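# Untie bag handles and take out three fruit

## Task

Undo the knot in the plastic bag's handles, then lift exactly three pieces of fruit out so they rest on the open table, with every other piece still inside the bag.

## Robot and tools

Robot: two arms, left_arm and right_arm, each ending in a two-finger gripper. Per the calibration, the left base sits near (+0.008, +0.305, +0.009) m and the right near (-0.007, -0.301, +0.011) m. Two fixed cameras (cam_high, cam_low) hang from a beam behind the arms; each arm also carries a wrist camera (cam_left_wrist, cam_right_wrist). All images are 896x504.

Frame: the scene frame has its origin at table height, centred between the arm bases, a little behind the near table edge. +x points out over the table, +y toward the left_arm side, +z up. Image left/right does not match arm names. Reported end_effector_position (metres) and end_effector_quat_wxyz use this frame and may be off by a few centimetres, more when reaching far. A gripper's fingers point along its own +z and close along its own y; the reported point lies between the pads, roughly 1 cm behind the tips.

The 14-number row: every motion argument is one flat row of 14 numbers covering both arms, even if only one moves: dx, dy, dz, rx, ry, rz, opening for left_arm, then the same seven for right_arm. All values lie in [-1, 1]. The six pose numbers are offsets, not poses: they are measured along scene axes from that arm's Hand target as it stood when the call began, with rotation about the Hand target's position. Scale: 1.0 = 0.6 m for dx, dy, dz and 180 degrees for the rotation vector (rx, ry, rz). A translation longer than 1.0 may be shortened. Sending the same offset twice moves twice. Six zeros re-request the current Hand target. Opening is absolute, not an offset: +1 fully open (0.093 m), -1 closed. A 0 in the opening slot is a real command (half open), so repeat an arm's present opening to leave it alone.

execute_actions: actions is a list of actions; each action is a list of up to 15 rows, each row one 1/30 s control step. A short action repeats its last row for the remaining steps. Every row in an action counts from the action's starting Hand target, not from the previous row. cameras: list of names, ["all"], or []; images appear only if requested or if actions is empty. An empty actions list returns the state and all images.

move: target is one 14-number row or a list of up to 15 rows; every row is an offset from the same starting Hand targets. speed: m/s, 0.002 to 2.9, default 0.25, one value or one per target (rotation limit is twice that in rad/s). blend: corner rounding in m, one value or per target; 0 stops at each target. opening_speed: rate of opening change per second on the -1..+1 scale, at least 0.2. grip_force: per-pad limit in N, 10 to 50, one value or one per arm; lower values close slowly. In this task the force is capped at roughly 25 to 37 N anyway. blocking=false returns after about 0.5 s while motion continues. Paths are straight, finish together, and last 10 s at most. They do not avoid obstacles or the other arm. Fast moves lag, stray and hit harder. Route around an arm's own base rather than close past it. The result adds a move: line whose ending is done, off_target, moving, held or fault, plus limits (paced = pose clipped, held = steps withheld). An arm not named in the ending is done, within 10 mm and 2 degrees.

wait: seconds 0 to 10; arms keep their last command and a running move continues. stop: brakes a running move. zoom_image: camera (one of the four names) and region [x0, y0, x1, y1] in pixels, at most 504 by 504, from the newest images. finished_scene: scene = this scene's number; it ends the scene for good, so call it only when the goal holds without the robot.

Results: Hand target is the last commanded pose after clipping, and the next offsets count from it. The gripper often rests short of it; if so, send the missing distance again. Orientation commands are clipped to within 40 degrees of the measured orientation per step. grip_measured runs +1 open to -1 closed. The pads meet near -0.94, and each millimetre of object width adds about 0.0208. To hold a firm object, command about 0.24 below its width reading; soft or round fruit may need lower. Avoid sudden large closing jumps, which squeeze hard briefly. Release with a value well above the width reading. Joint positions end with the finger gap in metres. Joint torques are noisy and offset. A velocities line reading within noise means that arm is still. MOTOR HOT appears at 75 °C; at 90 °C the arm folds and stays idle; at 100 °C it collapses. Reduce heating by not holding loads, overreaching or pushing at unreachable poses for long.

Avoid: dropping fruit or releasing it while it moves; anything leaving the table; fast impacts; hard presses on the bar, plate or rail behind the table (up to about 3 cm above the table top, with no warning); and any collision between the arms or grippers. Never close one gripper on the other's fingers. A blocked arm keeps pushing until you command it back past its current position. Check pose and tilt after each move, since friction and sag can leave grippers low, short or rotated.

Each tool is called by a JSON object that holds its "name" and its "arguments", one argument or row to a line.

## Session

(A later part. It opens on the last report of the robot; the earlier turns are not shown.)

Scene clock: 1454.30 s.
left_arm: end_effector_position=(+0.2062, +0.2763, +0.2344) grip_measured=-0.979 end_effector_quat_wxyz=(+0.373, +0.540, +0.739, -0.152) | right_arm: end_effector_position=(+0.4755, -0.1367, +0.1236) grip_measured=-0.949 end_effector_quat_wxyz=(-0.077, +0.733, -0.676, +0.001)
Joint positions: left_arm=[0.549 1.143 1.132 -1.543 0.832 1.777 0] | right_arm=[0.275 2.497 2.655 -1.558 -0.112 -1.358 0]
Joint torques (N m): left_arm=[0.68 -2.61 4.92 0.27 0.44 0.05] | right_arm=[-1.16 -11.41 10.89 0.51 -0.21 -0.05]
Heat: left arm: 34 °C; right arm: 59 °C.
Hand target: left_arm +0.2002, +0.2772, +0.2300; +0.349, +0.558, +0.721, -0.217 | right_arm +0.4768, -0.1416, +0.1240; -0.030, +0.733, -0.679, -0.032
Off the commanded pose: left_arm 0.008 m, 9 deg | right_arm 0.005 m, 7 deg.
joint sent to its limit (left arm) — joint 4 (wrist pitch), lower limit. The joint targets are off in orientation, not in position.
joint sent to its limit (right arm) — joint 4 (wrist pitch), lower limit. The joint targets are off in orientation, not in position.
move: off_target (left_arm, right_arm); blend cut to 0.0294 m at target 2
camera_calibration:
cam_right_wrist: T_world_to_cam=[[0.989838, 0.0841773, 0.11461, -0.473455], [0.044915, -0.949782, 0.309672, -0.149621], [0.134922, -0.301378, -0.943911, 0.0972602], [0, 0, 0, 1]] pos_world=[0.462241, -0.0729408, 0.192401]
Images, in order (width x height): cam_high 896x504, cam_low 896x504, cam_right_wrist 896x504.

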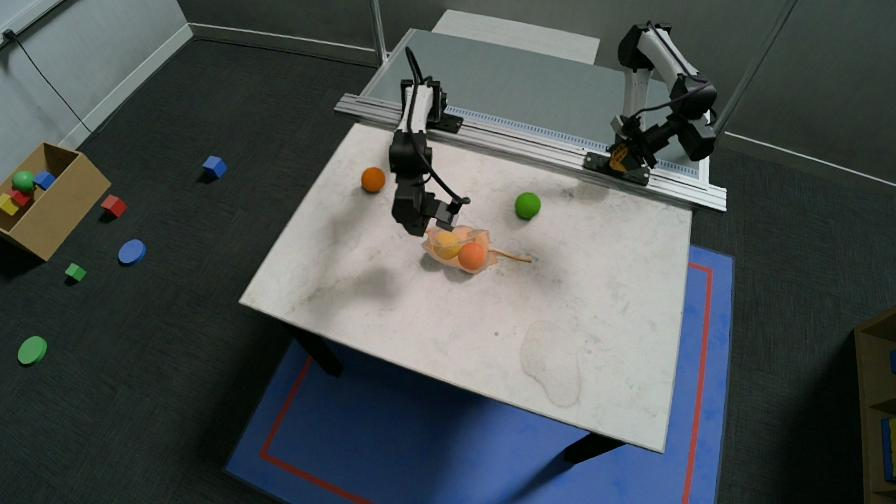

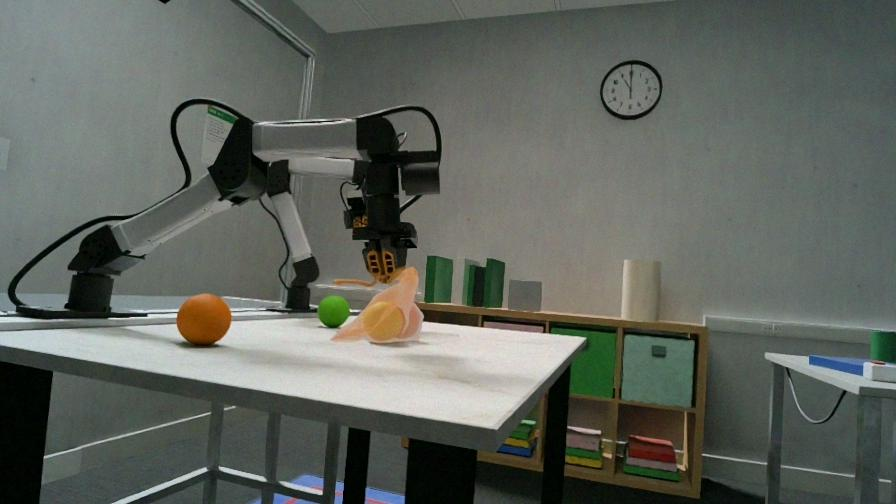

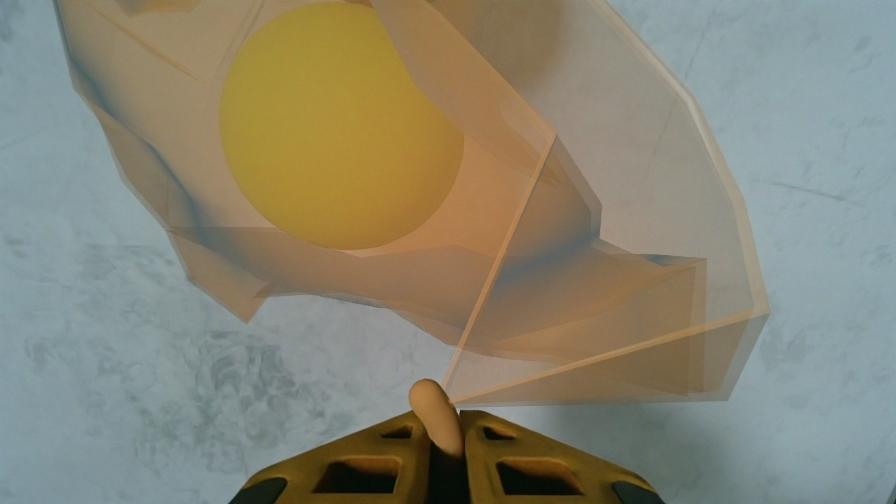

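{"name": "move", "arguments": {
  "target": [0,0,0,0,0,0,-1,0.038,0.015,-0.165,0,0,0,-1],
  "speed": 0.08,
  "cameras": ["cam_right_wrist","cam_low","cam_high"]
}}

{"name": "zoom_image", "arguments": {
  "camera": "cam_high",
  "region": [400, 190, 560, 280]
}}

Scene clock: 1465.03 s.
left_arm: end_effector_position=(+0.2062, +0.2763, +0.2344) grip_measured=-0.979 end_effector_quat_wxyz=(+0.373, +0.540, +0.739, -0.152) | right_arm: end_effector_position=(+0.4918, -0.1355, +0.0247) grip_measured=-0.949 end_effector_quat_wxyz=(-0.029, +0.732, -0.680, -0.028)
Joint positions: left_arm=[0.549 1.143 1.132 -1.543 0.832 1.777 0] | right_arm=[0.275 2.791 2.834 -1.556 -0.112 -1.358 0]
Joint torques (N m): left_arm=[0.65 -2.58 4.93 0.29 0.45 0.06] | right_arm=[-0.36 -12.82 11.06 0.71 -0.18 0.01]
Heat: left arm: 34 °C; right arm: 59 °C.
Hand target: left_arm +0.2002, +0.2772, +0.2300; +0.349, +0.558, +0.721, -0.217 | right_arm +0.4997, -0.1326, +0.0250; -0.030, +0.733, -0.679, -0.032
Off the commanded pose: left_arm 0.008 m, 9 deg | right_arm 0.008 m, 1 deg.
elbow stopped short (right arm): the move would have taken joint 3 (elbow) straighter than the controller allows.
joint sent to its limit (left arm) — joint 4 (wrist pitch), lower limit. The joint targets are off in orientation, not in position.
move: off_target (left_arm)
camera_calibration:
cam_right_wrist: T_world_to_cam=[[0.996604, 0.0822046, 0.00469665, -0.479248], [0.0759593, -0.939908, 0.332871, -0.133068], [0.031778, -0.331384, -0.942961, 0.0486386], [0, 0, 0, 1]] pos_world=[0.486182, -0.0695576, 0.0924098]
Images, in order (width x height): cam_high 896x504, cam_low 896x504, cam_right_wrist 896x504.

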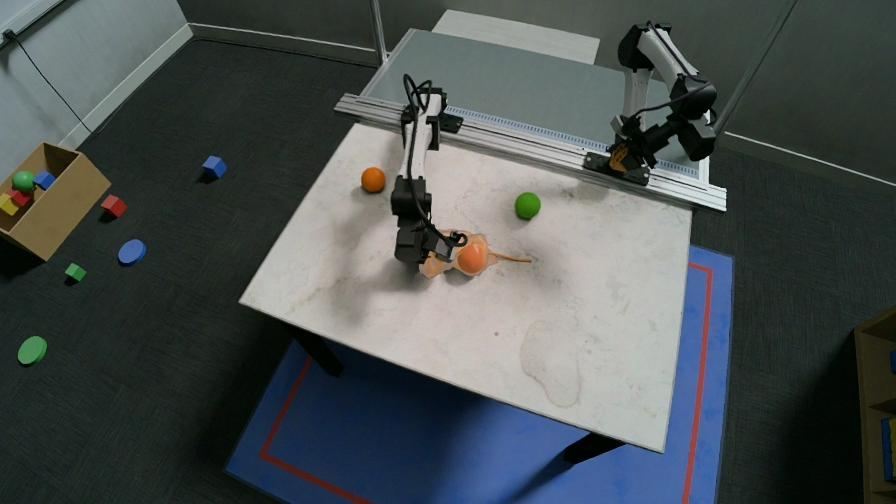

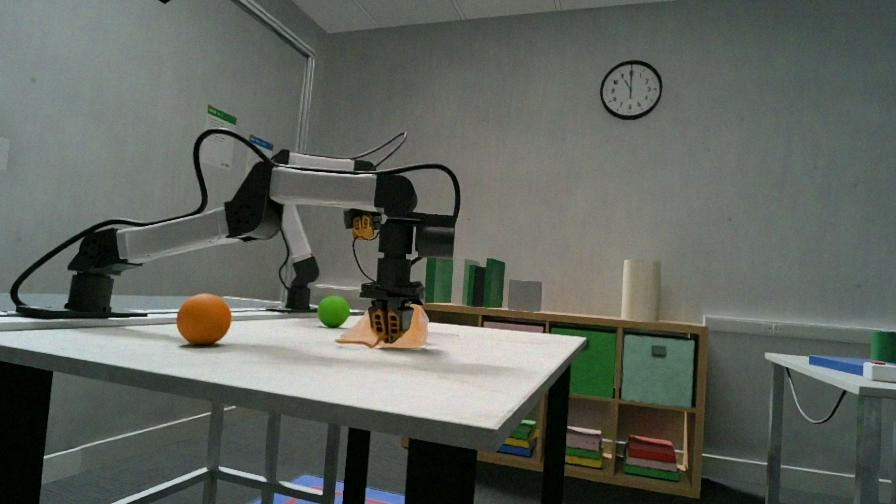

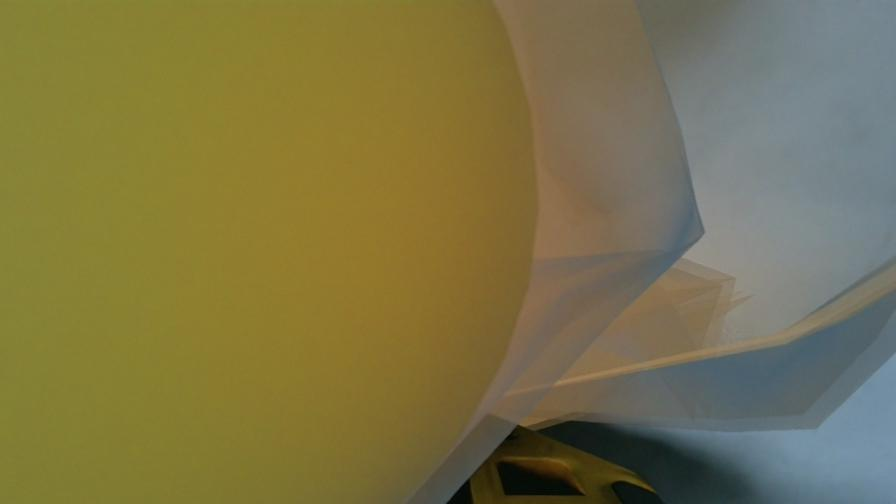

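Scaled by 3.150 from the camera's 896x504 image, which has a finer 1280x720 frame.

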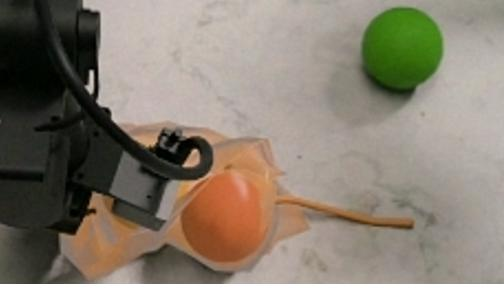

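{"name": "move", "arguments": {
  "target": [
    [0,0,0,0,0,0,-1,-0.008,-0.008,-0.008,0,0,0,-1],
    [0,0,0,0,0,0,-1,-0.008,-0.008,-0.008,0,0,0,-0.65],
    [0,0,0,0,0,0,-1,-0.008,-0.015,0.18,0,0,0,-0.65]
  ],
  "speed": 0.05,
  "opening_speed": 0.4,
  "cameras": ["cam_right_wrist","cam_low","cam_high"]
}}

{"name": "zoom_image", "arguments": {
  "camera": "cam_high",
  "region": [400, 190, 560, 280]
}}

Scene clock: 1483.57 s.
left_arm: end_effector_position=(+0.2062, +0.2763, +0.2344) grip_measured=-0.979 end_effector_quat_wxyz=(+0.373, +0.540, +0.739, -0.152) | right_arm: end_effector_position=(+0.5007, -0.1347, +0.1120) grip_measured=-0.652 end_effector_quat_wxyz=(-0.102, +0.730, -0.675, +0.015)
Joint positions: left_arm=[0.549 1.143 1.132 -1.543 0.832 1.777 0] | right_arm=[0.266 2.618 2.834 -1.559 -0.114 -1.361 0.014]
Joint torques (N m): left_arm=[0.68 -2.67 4.93 0.28 0.46 0.06] | right_arm=[-1.18 -18.22 6 0.66 -0.24 -0.03]
Heat: left arm: 34 °C; right arm: 58 °C.
Hand target: left_arm +0.2002, +0.2772, +0.2300; +0.349, +0.558, +0.721, -0.217 | right_arm +0.4949, -0.1416, +0.1330; -0.030, +0.733, -0.679, -0.032
Off the commanded pose: left_arm 0.008 m, 9 deg | right_arm 0.023 m, 10 deg.
elbow stopped short (right arm): the move would have taken joint 3 (elbow) straighter than the controller allows.
joint sent to its limit (left arm) — joint 4 (wrist pitch), lower limit. The joint targets are off in orientation, not in position.
joint sent to its limit (right arm) — joint 4 (wrist pitch), lower limit. The joint targets are off in orientation, not in position.
move: off_target (left_arm, right_arm)
camera_calibration:
cam_right_wrist: T_world_to_cam=[[0.982503, 0.0768423, 0.169656, -0.500756], [0.0236008, -0.954944, 0.295847, -0.133856], [0.184746, -0.286666, -0.940049, 0.0600403], [0, 0, 0, 1]] pos_world=[0.484061, -0.0721343, 0.180998]
Images, in order (width x height): cam_high 896x504, cam_low 896x504, cam_right_wrist 896x504.

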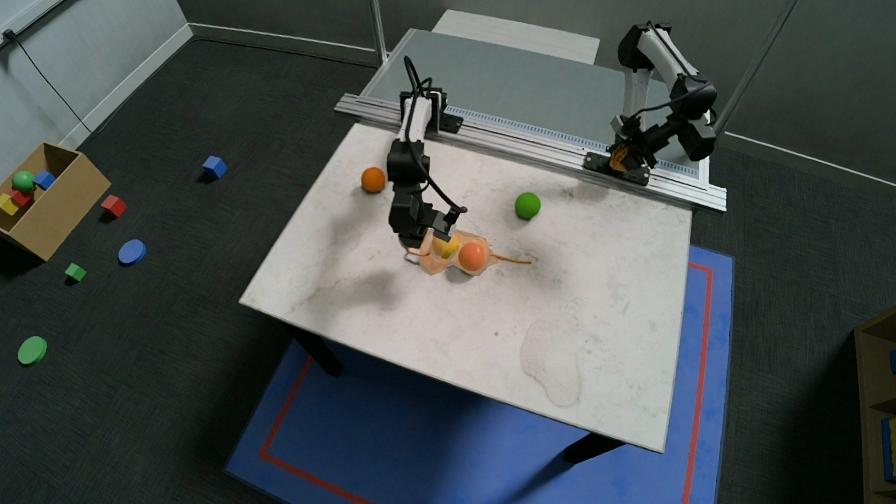

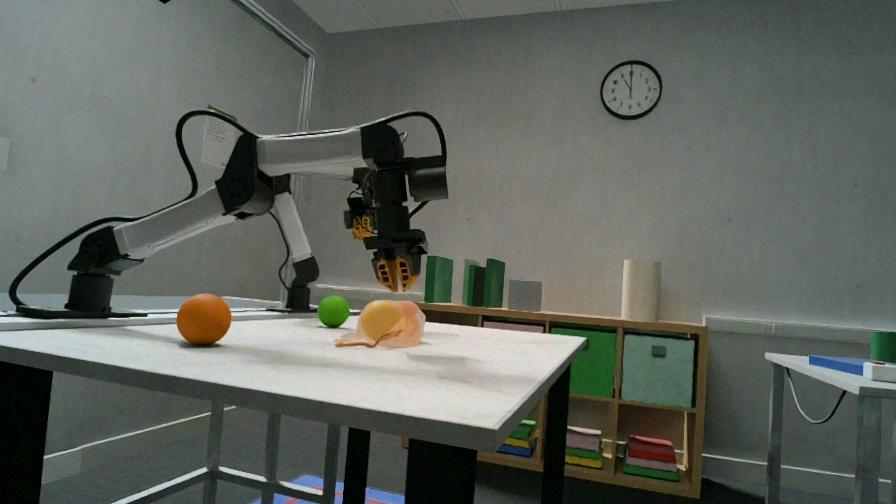

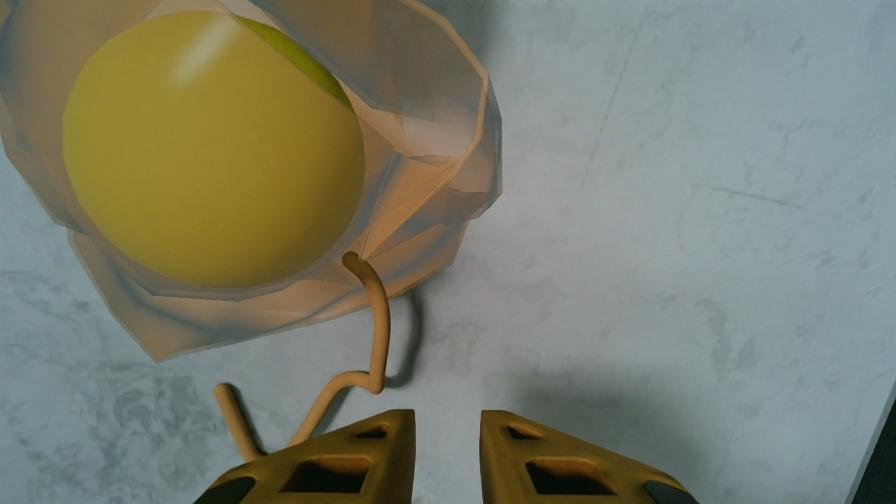

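Scaled by 3.150 from the camera's 896x504 image, which has a finer 1280x720 frame.

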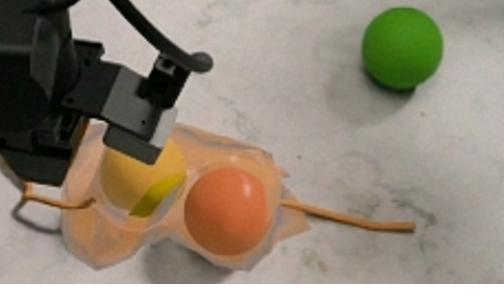

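{"name": "zoom_image", "arguments": {
  "camera": "cam_right_wrist",
  "region": [0, 0, 504, 400]
}}

Scaled by 1.000.

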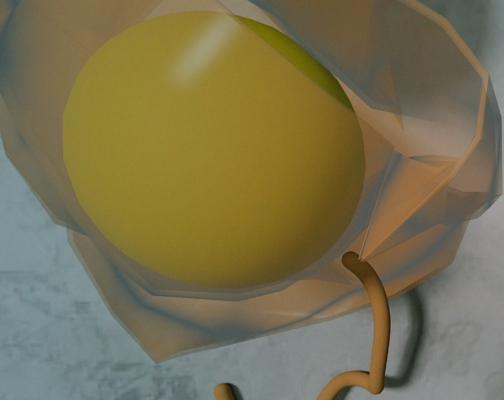

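{"name": "move", "arguments": {
  "target": [0,0,0,0,0,0,-1,0.002,0.009,-0.15,0,0,0,-0.3],
  "speed": 0.08,
  "cameras": ["cam_right_wrist"]
}}

Scene clock: 1585.83 s.
left_arm: end_effector_position=(+0.2062, +0.2763, +0.2344) grip_measured=-0.979 end_effector_quat_wxyz=(+0.373, +0.540, +0.739, -0.152) | right_arm: end_effector_position=(+0.4952, -0.1388, +0.0421) grip_measured=-0.302 end_effector_quat_wxyz=(-0.043, +0.730, -0.682, -0.021)
Joint positions: left_arm=[0.549 1.143 1.132 -1.543 0.832 1.777 0] | right_arm=[0.266 2.756 2.834 -1.559 -0.114 -1.361 0.031]
Joint torques (N m): left_arm=[0.66 -2.61 4.92 0.27 0.45 0.06] | right_arm=[-0.12 -12.57 11.18 0.46 -0.17 -0.05]
Heat: left arm: 34 °C; right arm: 74 °C. Fold the right arm in close to its base, or ease its load, before you think long.
Hand target: left_arm +0.2002, +0.2772, +0.2300; +0.349, +0.558, +0.721, -0.217 | right_arm +0.4961, -0.1361, +0.0431; -0.030, +0.733, -0.679, -0.032
Off the commanded pose: left_arm 0.008 m, 9 deg | right_arm 0.003 m, 2 deg.
MOTOR HOT: joint 2 (shoulder) of the right arm reports 74 °C; the controller's stop level is 90 °C. To cool a motor, set the load down, stop pushing, or move to a pose that needs little force.
elbow stopped short (right arm): the move would have taken joint 3 (elbow) straighter than the controller allows.
joint sent to its limit (left arm) — joint 4 (wrist pitch), lower limit. The joint targets are off in orientation, not in position.
move: off_target (left_arm)
camera_calibration:
cam_right_wrist: T_world_to_cam=[[0.996505, 0.0759734, 0.0347254, -0.484533], [0.0605965, -0.943595, 0.32551, -0.134787], [0.0574968, -0.322268, -0.944901, 0.0524971], [0, 0, 0, 1]] pos_world=[0.487989, -0.0734544, 0.110305]
Images, in order (width x height): cam_right_wrist 896x504.

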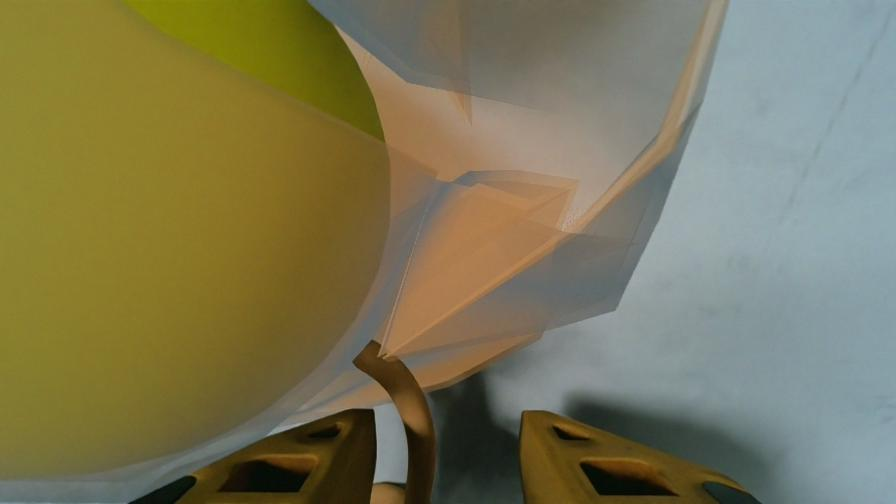

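{"name": "move", "arguments": {
  "target": [
    [0,0,0,0,0,0,-1,-0.006,0.004,-0.05,0,0,0,-0.3],
    [0,0,0,0,0,0,-1,-0.006,0.004,-0.05,0,0,0,-1],
    [0,0,0,0,0,0,-1,-0.03,-0.02,0.08,0,0,0,-1],
    [0,0,0,0,0,0,-1,-0.11,-0.07,0.08,0,0,0,-1]
  ],
  "speed": 0.08,
  "cameras": ["cam_right_wrist","cam_high","cam_low"]
}}

{"name": "zoom_image", "arguments": {
  "camera": "cam_high",
  "region": [400, 190, 560, 280]
}}

Scene clock: 1597.77 s.
left_arm: end_effector_position=(+0.2062, +0.2763, +0.2344) grip_measured=-0.979 end_effector_quat_wxyz=(+0.373, +0.540, +0.739, -0.152) | right_arm: end_effector_position=(+0.4273, -0.1752, +0.0740) grip_measured=-0.946 end_effector_quat_wxyz=(-0.008, +0.733, -0.679, -0.042)
Joint positions: left_arm=[0.549 1.143 1.132 -1.543 0.832 1.777 0] | right_arm=[0.226 2.302 2.106 -1.372 -0.114 -1.416 0]
Joint torques (N m): left_arm=[0.66 -2.62 4.92 0.28 0.43 0.04] | right_arm=[-1.07 -16.49 6.61 0.59 -0.18 -0.08]
Heat: left arm: 34 °C; right arm: 69 °C.
Hand target: left_arm +0.2002, +0.2772, +0.2300; +0.349, +0.558, +0.721, -0.217 | right_arm +0.4301, -0.1781, +0.0912; -0.031, +0.733, -0.679, -0.032
Off the commanded pose: left_arm 0.008 m, 9 deg | right_arm 0.018 m, 3 deg.
MOTOR HOT: cleared for the motors of the right arm.
joint sent to its limit (left arm) — joint 4 (wrist pitch), lower limit. The joint targets are off in orientation, not in position.
move: off_target (left_arm, right_arm)
camera_calibration:
cam_right_wrist: T_world_to_cam=[[0.995138, 0.0878959, -0.0444415, -0.406689], [0.0978005, -0.935221, 0.34029, -0.191072], [-0.0116526, -0.342981, -0.93927, 0.100256], [0, 0, 0, 1]] pos_world=[0.424567, -0.108562, 0.141113]
Images, in order (width x height): cam_high 896x504, cam_low 896x504, cam_right_wrist 896x504.

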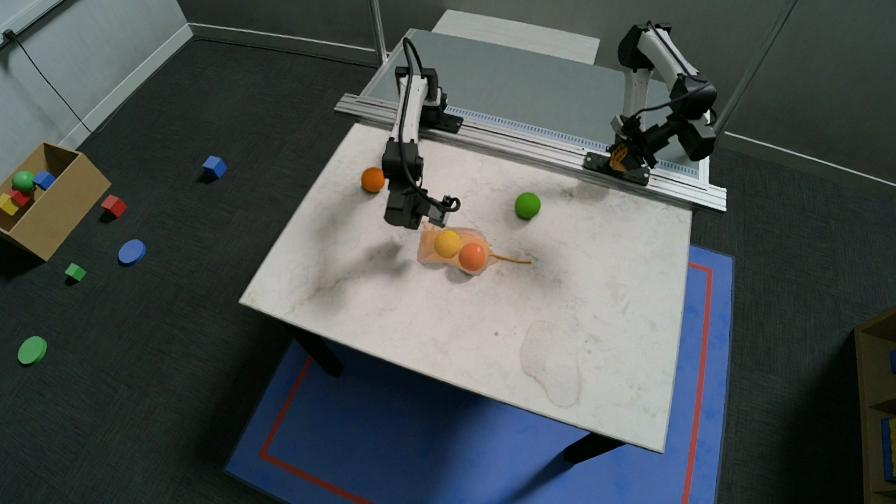

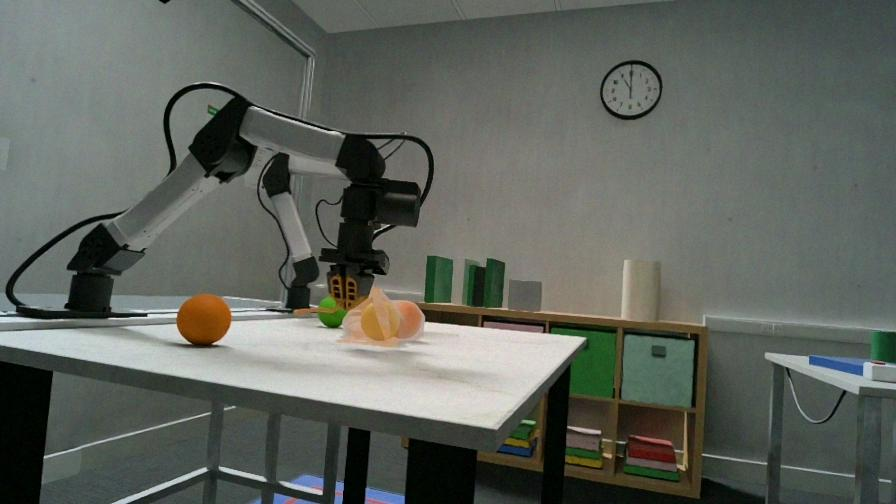

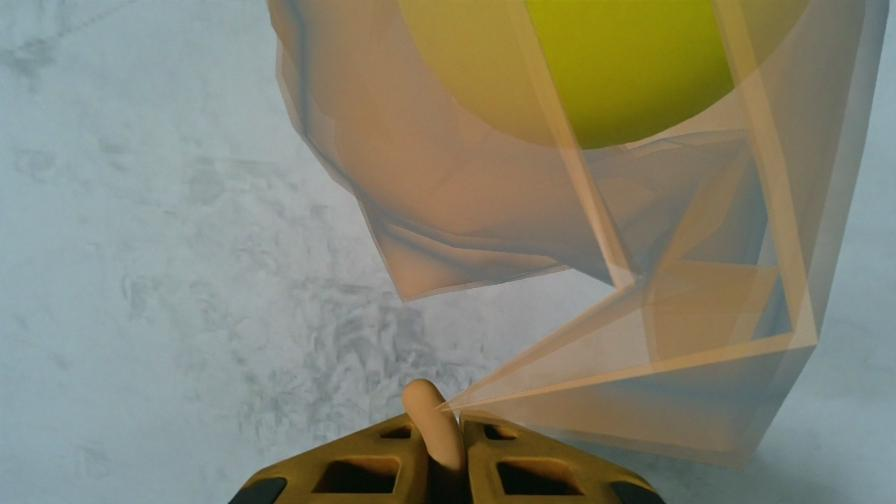

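Scaled by 3.150 from the camera's 896x504 image, which has a finer 1280x720 frame.

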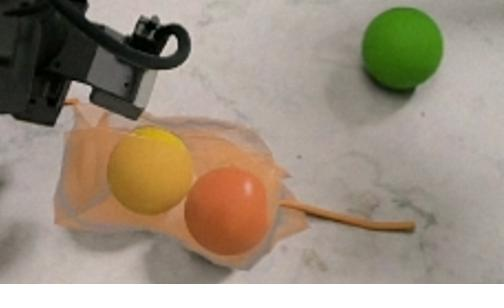

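{"name": "move", "arguments": {
  "target": [
    [0,0,0,0,0,0,-1,0.003,-0.008,-0.125,0,0,0,-1],
    [0,0,0,0,0,0,-1,0.006,0.002,-0.125,0,0,0,-1],
    [0,0,0,0,0,0,-1,0.006,0.002,-0.125,0,0,0,-0.5],
    [0,0,0,0,0,0,-1,0.004,-0.01,0.1,0,0,0,-0.5]
  ],
  "speed": 0.08,
  "opening_speed": 0.4,
  "cameras": ["cam_right_wrist","cam_high","cam_low"]
}}

{"name": "zoom_image", "arguments": {
  "camera": "cam_high",
  "region": [400, 190, 560, 280]
}}

Scene clock: 1625.27 s.
left_arm: end_effector_position=(+0.2062, +0.2763, +0.2344) grip_measured=-0.979 end_effector_quat_wxyz=(+0.373, +0.540, +0.739, -0.152) | right_arm: end_effector_position=(+0.4326, -0.1779, +0.1344) grip_measured=-0.502 end_effector_quat_wxyz=(-0.034, +0.734, -0.678, -0.032)
Joint positions: left_arm=[0.549 1.143 1.132 -1.543 0.832 1.777 0] | right_arm=[0.208 2.298 2.34 -1.558 -0.128 -1.431 0.021]
Joint torques (N m): left_arm=[0.68 -2.62 4.89 0.28 0.44 0.07] | right_arm=[-1.2 -13.96 10.19 0.21 -0.08 -0.09]
Heat: left arm: 34 °C; right arm: 67 °C.
Hand target: left_arm +0.2002, +0.2772, +0.2300; +0.349, +0.558, +0.721, -0.217 | right_arm +0.4325, -0.1841, +0.1511; -0.030, +0.733, -0.679, -0.032
Off the commanded pose: left_arm 0.008 m, 9 deg | right_arm 0.018 m, 0 deg.
joint sent to its limit (left arm) — joint 4 (wrist pitch), lower limit. The joint targets are off in orientation, not in position.
joint sent to its limit (right arm) — joint 4 (wrist pitch), lower limit. The joint targets still meet the commanded pose.
move: off_target (left_arm, right_arm)
camera_calibration:
cam_right_wrist: T_world_to_cam=[[0.99614, 0.0874619, 0.0073953, -0.416475], [0.0804623, -0.943579, 0.321223, -0.206005], [0.0350728, -0.319388, -0.946975, 0.141229], [0, 0, 0, 1]] pos_world=[0.42649, -0.11285, 0.202993]
Images, in order (width x height): cam_high 896x504, cam_low 896x504, cam_right_wrist 896x504.

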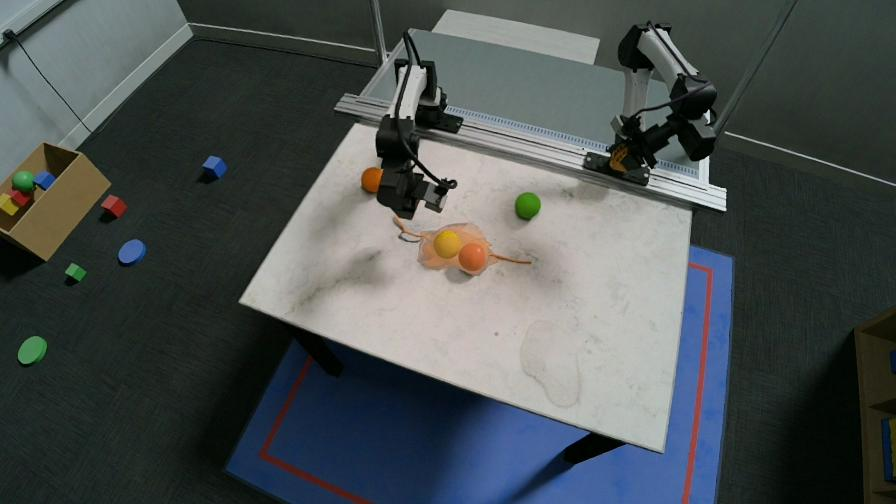

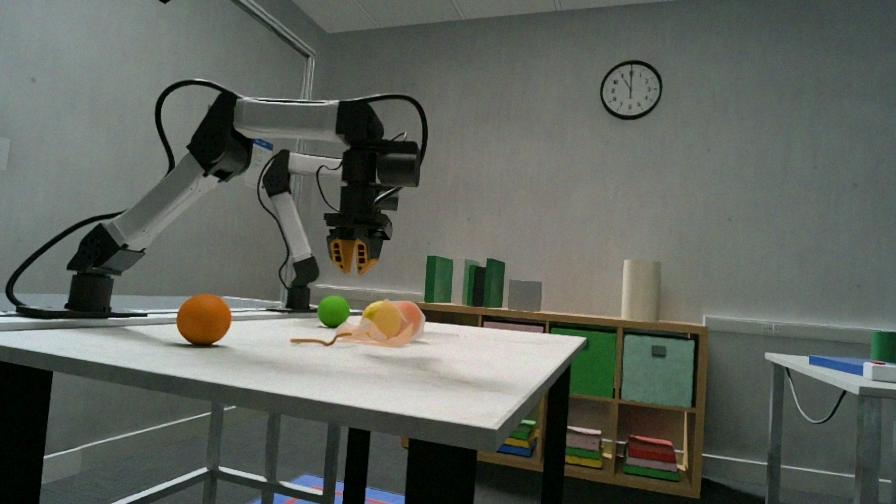

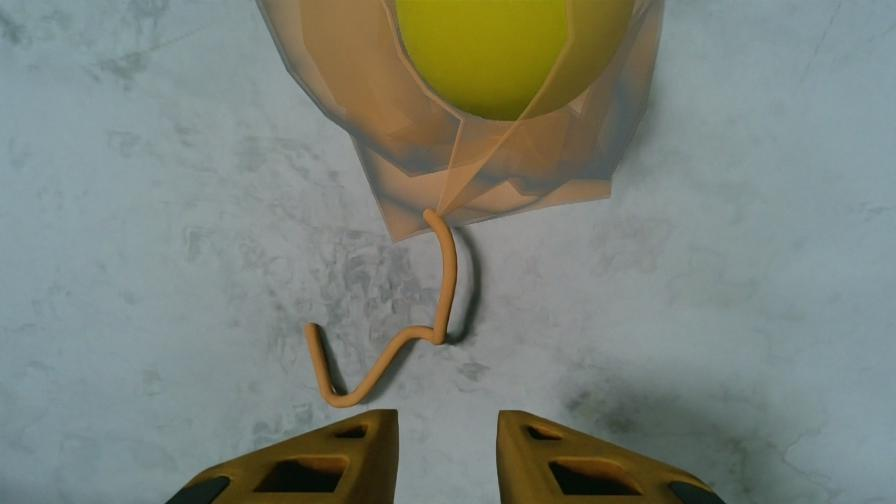

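Scaled by 3.150 from the camera's 896x504 image, which has a finer 1280x720 frame.

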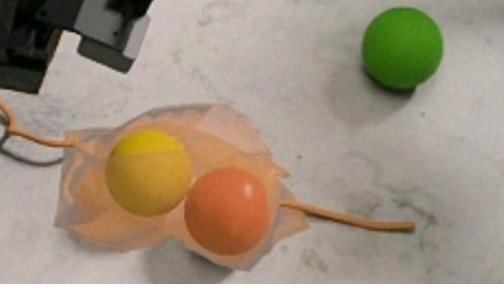

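{"name": "move", "arguments": {
  "target": [0,0,0,0,0,0,-1,0.005,0.09,0.0,0,0,0,-0.5],
  "speed": 0.12,
  "cameras": ["cam_right_wrist"]
}}

Scene clock: 1635.43 s.
left_arm: end_effector_position=(+0.2062, +0.2763, +0.2344) grip_measured=-0.979 end_effector_quat_wxyz=(+0.373, +0.540, +0.739, -0.152) | right_arm: end_effector_position=(+0.4333, -0.1258, +0.1503) grip_measured=-0.502 end_effector_quat_wxyz=(-0.065, +0.737, -0.673, -0.019)
Joint positions: left_arm=[0.549 1.143 1.132 -1.543 0.832 1.777 0] | right_arm=[0.315 2.318 2.442 -1.561 -0.128 -1.33 0.021]
Joint torques (N m): left_arm=[0.69 -2.66 4.96 0.28 0.43 0.06] | right_arm=[-0.73 -10.54 10.88 0.46 -0.03 0.08]
Heat: left arm: 34 °C; right arm: 66 °C.
Hand target: left_arm +0.2002, +0.2772, +0.2300; +0.349, +0.558, +0.721, -0.217 | right_arm +0.4355, -0.1300, +0.1512; -0.030, +0.733, -0.679, -0.032
Off the commanded pose: left_arm 0.008 m, 9 deg | right_arm 0.005 m, 4 deg.
joint sent to its limit (left arm) — joint 4 (wrist pitch), lower limit. The joint targets are off in orientation, not in position.
joint sent to its limit (right arm) — joint 4 (wrist pitch), lower limit. The joint targets are off in orientation, not in position.
move: off_target (left_arm, right_arm)
camera_calibration:
cam_right_wrist: T_world_to_cam=[[0.992872, 0.0960322, 0.0705852, -0.428917], [0.0706576, -0.951232, 0.300274, -0.15567], [0.0959789, -0.293147, -0.951238, 0.150286], [0, 0, 0, 1]] pos_world=[0.422435, -0.0628329, 0.219976]
Images, in order (width x height): cam_right_wrist 896x504.

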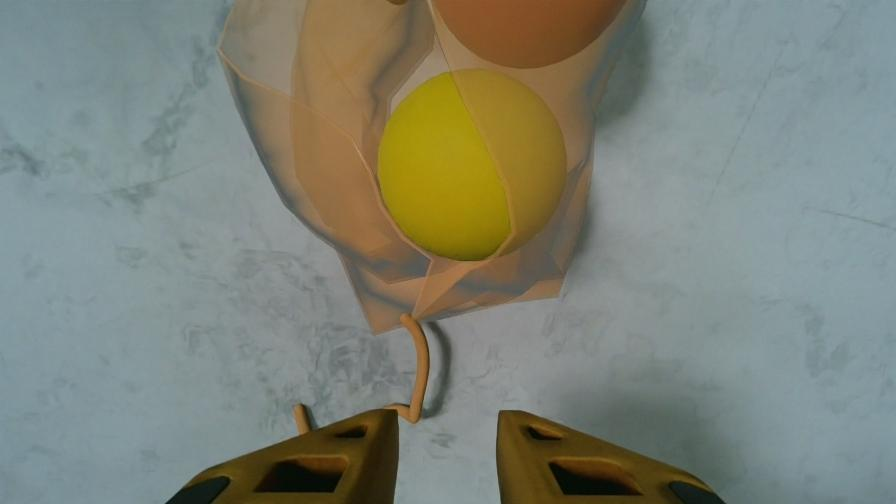

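{"name": "move", "arguments": {
  "target": [
    [0,0,0,0,0,0,-1,-0.001,-0.083,-0.12,0,0,0,-0.3],
    [0,0,0,0,0,0,-1,-0.001,-0.08,-0.232,0,0,0,-0.3]
  ],
  "speed": [0.12,0.06],
  "blend": [0.02,0],
  "cameras": ["cam_right_wrist"]
}}

Scene clock: 1691.17 s.
left_arm: end_effector_position=(+0.2062, +0.2763, +0.2344) grip_measured=-0.979 end_effector_quat_wxyz=(+0.373, +0.540, +0.739, -0.152) | right_arm: end_effector_position=(+0.4373, -0.1730, +0.0170) grip_measured=-0.302 end_effector_quat_wxyz=(-0.037, +0.733, -0.678, -0.037)
Joint positions: left_arm=[0.549 1.143 1.132 -1.543 0.832 1.777 0] | right_arm=[0.221 2.318 1.904 -1.102 -0.139 -1.417 0.031]
Joint torques (N m): left_arm=[0.65 -2.62 4.93 0.29 0.43 0.04] | right_arm=[-0.5 -12.71 5.08 0.73 0.03 -0.04]
Heat: left arm: 33 °C; right arm: 58 °C.
Hand target: left_arm +0.2002, +0.2772, +0.2300; +0.349, +0.558, +0.721, -0.217 | right_arm +0.4349, -0.1782, +0.0119; -0.030, +0.733, -0.679, -0.032
Off the commanded pose: left_arm 0.008 m, 9 deg | right_arm 0.008 m, 1 deg.
joint sent to its limit (left arm) — joint 4 (wrist pitch), lower limit. The joint targets are off in orientation, not in position.
move: off_target (left_arm)
camera_calibration:
cam_right_wrist: T_world_to_cam=[[0.996208, 0.0868943, 0.00433624, -0.420768], [0.0812653, -0.947159, 0.310301, -0.164961], [0.0310705, -0.308772, -0.950628, 0.0350979], [0, 0, 0, 1]] pos_world=[0.431488, -0.108844, 0.0863771]
Images, in order (width x height): cam_right_wrist 896x504.

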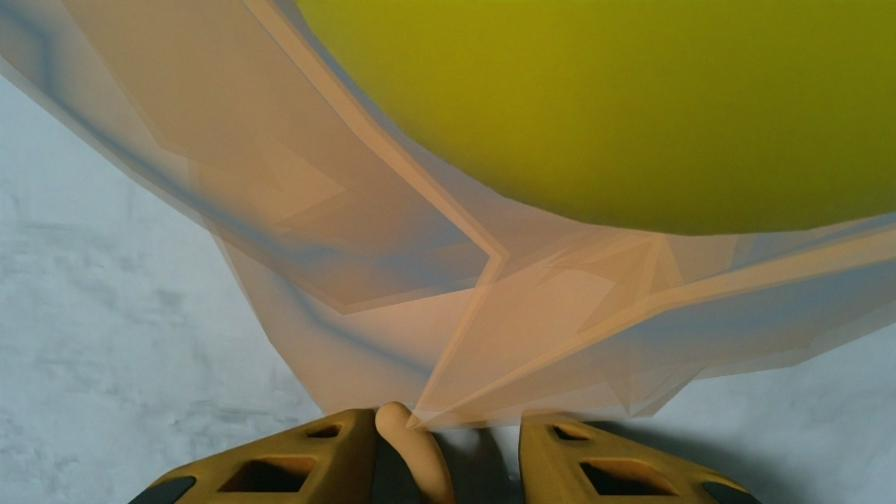

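{"name": "move", "arguments": {
  "target": [
    [0,0,0,0,0,0,-1,-0.003,0.006,-0.003,0,0,0,-0.3],
    [0,0,0,0,0,0,-1,-0.003,0.006,-0.003,0,0,0,-1],
    [0,0,0,0,0,0,-1,0.01,-0.01,0.035,0,0,0,-1],
    [0,0,0,0,0,0,-1,0.06,-0.005,0.035,0,0,0,-1]
  ],
  "speed": 0.06,
  "cameras": ["cam_right_wrist","cam_high"]
}}

{"name": "zoom_image", "arguments": {
  "camera": "cam_high",
  "region": [400, 190, 560, 280]
}}

Scene clock: 1703.87 s.
left_arm: end_effector_position=(+0.2062, +0.2763, +0.2344) grip_measured=-0.979 end_effector_quat_wxyz=(+0.373, +0.540, +0.739, -0.152) | right_arm: end_effector_position=(+0.4681, -0.1728, +0.0339) grip_measured=-0.946 end_effector_quat_wxyz=(-0.039, +0.735, -0.676, -0.034)
Joint positions: left_arm=[0.549 1.143 1.132 -1.543 0.832 1.777 0] | right_arm=[0.207 2.452 2.212 -1.271 -0.136 -1.436 0]
Joint torques (N m): left_arm=[0.7 -2.56 4.88 0.29 0.45 0.07] | right_arm=[-1.24 -11.21 11.48 0.28 0.01 -0.07]
Heat: left arm: 33 °C; right arm: 56 °C.
Hand target: left_arm +0.2002, +0.2772, +0.2300; +0.349, +0.558, +0.721, -0.217 | right_arm +0.4708, -0.1812, +0.0329; -0.030, +0.733, -0.679, -0.032
Off the commanded pose: left_arm 0.008 m, 9 deg | right_arm 0.009 m, 1 deg.
joint sent to its limit (left arm) — joint 4 (wrist pitch), lower limit. The joint targets are off in orientation, not in position.
move: off_target (left_arm)
camera_calibration:
cam_right_wrist: T_world_to_cam=[[0.995737, 0.091501, 0.011677, -0.450811], [0.0832778, -0.946166, 0.312785, -0.173281], [0.0396686, -0.310479, -0.949752, 0.0459258], [0, 0, 0, 1]] pos_world=[0.461498, -0.108444, 0.103082]
Images, in order (width x height): cam_high 896x504, cam_right_wrist 896x504.

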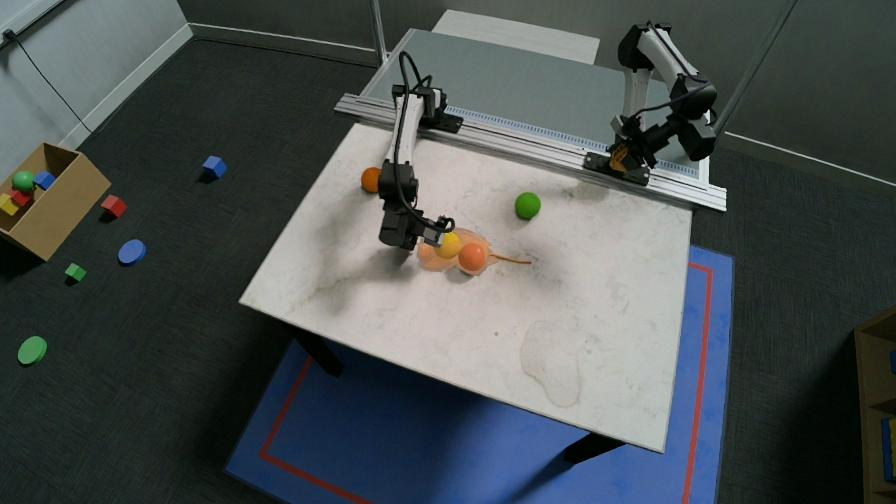

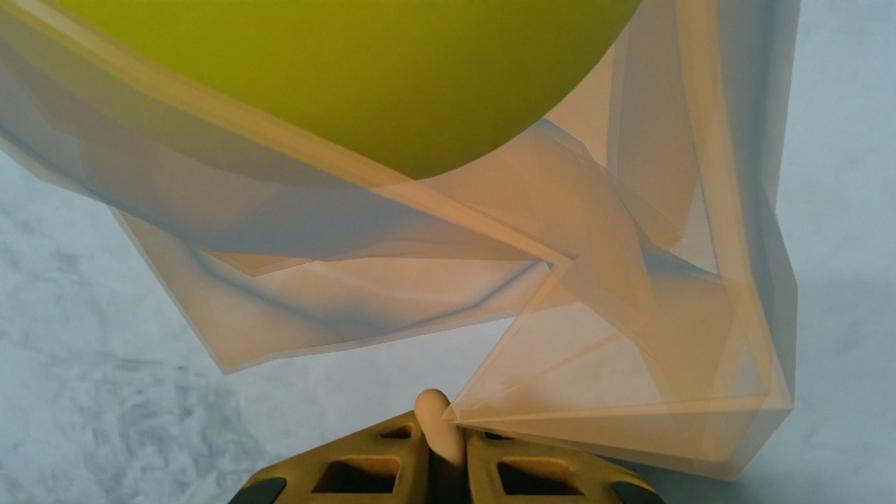

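Scaled by 3.150 from the camera's 896x504 image, which has a finer 1280x720 frame.

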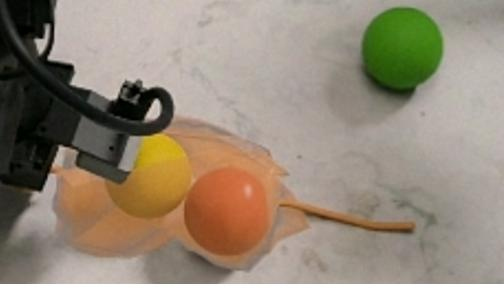

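{"name": "move", "arguments": {
  "target": [
    [0,0,0,0,0,0,-1,0.0,0.008,-0.035,0,0,0,-1],
    [0,0,0,0,0,0,-1,0.0,0.008,-0.035,0,0,0,-0.5],
    [0,0,0,0,0,0,-1,-0.03,-0.02,0.12,0,0,0,-0.5],
    [0,0,0,0,0,0,-1,-0.055,0.10,0.19,0,0,0,-0.5]
  ],
  "speed": [0.05,0.05,0.08,0.12],
  "blend": [0,0,0.03,0],
  "opening_speed": 0.4,
  "cameras": ["cam_right_wrist","cam_high","cam_low"]
}}

{"name": "zoom_image", "arguments": {
  "camera": "cam_high",
  "region": [400, 190, 560, 280]
}}

Scene clock: 1718.40 s.
left_arm: end_effector_position=(+0.2062, +0.2763, +0.2344) grip_measured=-0.979 end_effector_quat_wxyz=(+0.373, +0.540, +0.739, -0.152) | right_arm: end_effector_position=(+0.4376, -0.1189, +0.1186) grip_measured=-0.502 end_effector_quat_wxyz=(-0.041, +0.734, -0.677, -0.034)
Joint positions: left_arm=[0.549 1.143 1.132 -1.543 0.832 1.777 0] | right_arm=[0.327 2.404 2.471 -1.558 -0.132 -1.312 0.021]
Joint torques (N m): left_arm=[0.64 -2.65 4.93 0.28 0.45 0.05] | right_arm=[-0.34 -16.75 10.82 0.32 -0.03 0.1]
Heat: left arm: 33 °C; right arm: 57 °C.
Hand target: left_arm +0.2002, +0.2772, +0.2300; +0.349, +0.558, +0.721, -0.217 | right_arm +0.4379, -0.1212, +0.1469; -0.030, +0.733, -0.679, -0.032
Off the commanded pose: left_arm 0.008 m, 9 deg | right_arm 0.028 m, 1 deg.
joint sent to its limit (left arm) — joint 4 (wrist pitch), lower limit. The joint targets are off in orientation, not in position.
joint sent to its limit (right arm) — joint 4 (wrist pitch), lower limit. The joint targets are off in orientation, not in position.
move: off_target (left_arm, right_arm); target 2's new opening was sent with right_arm's hand 0.013 m and 1 deg from that target
camera_calibration:
cam_right_wrist: T_world_to_cam=[[0.99591, 0.0891461, 0.0147375, -0.427116], [0.0802768, -0.947828, 0.30851, -0.144603], [0.0414711, -0.306065, -0.951107, 0.144222], [0, 0, 0, 1]] pos_world=[0.430996, -0.0548421, 0.188076]
Images, in order (width x height): cam_high 896x504, cam_low 896x504, cam_right_wrist 896x504.

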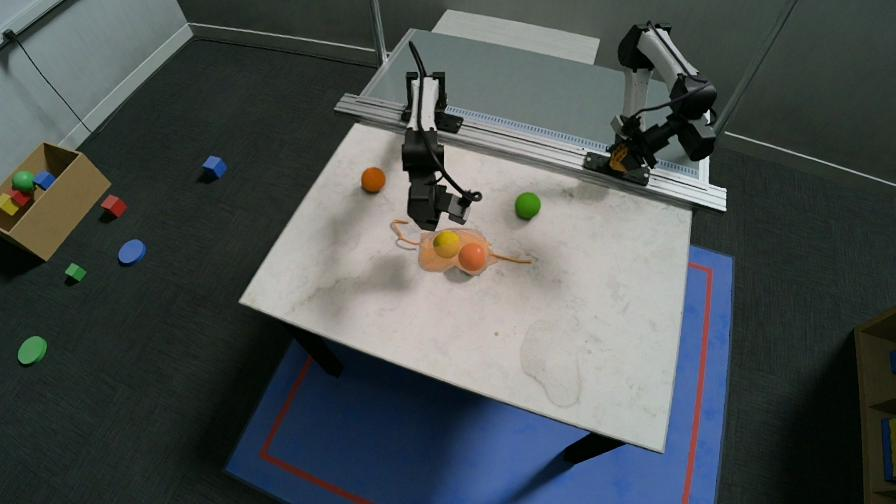

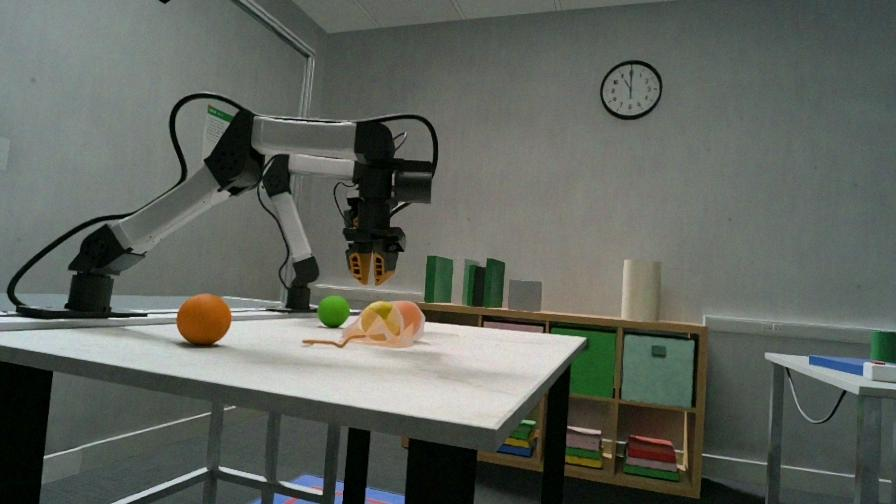

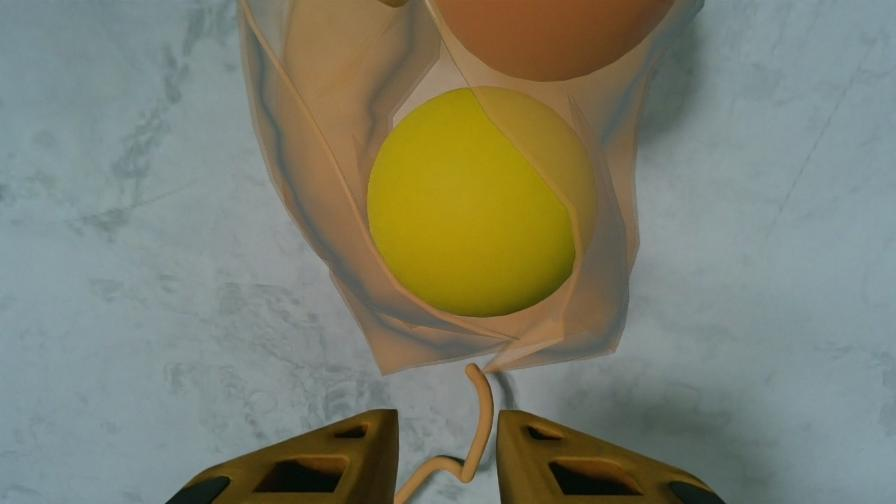

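Scaled by 3.150 from the camera's 896x504 image, which has a finer 1280x720 frame.

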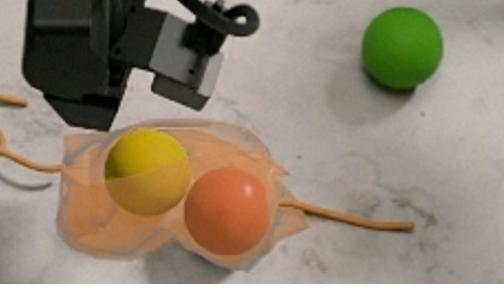

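{"name": "zoom_image", "arguments": {
  "camera": "cam_low",
  "region": [290, 270, 450, 360]
}}

{"name": "zoom_image", "arguments": {
  "camera": "cam_right_wrist",
  "region": [330, 60, 650, 400]
}}

Scaled by 3.150 from the camera's 896x504 image, which has a finer 1280x720 frame.

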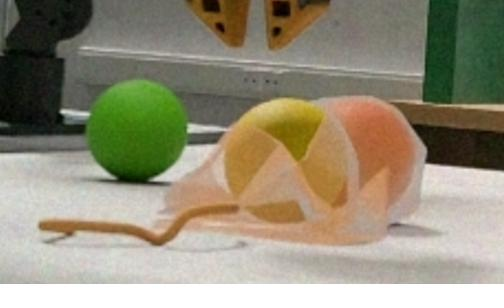

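Scaled by 1.482 from the camera's 896x504 image, which has a finer 1280x720 frame.

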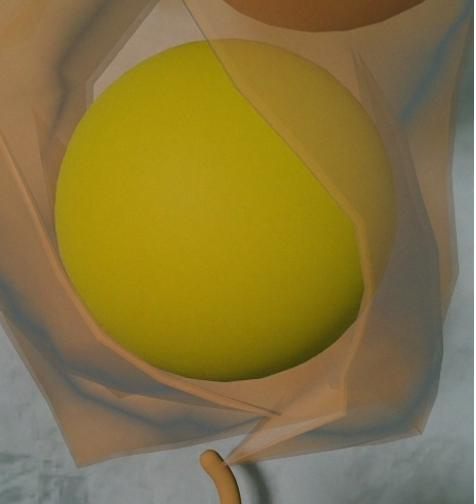

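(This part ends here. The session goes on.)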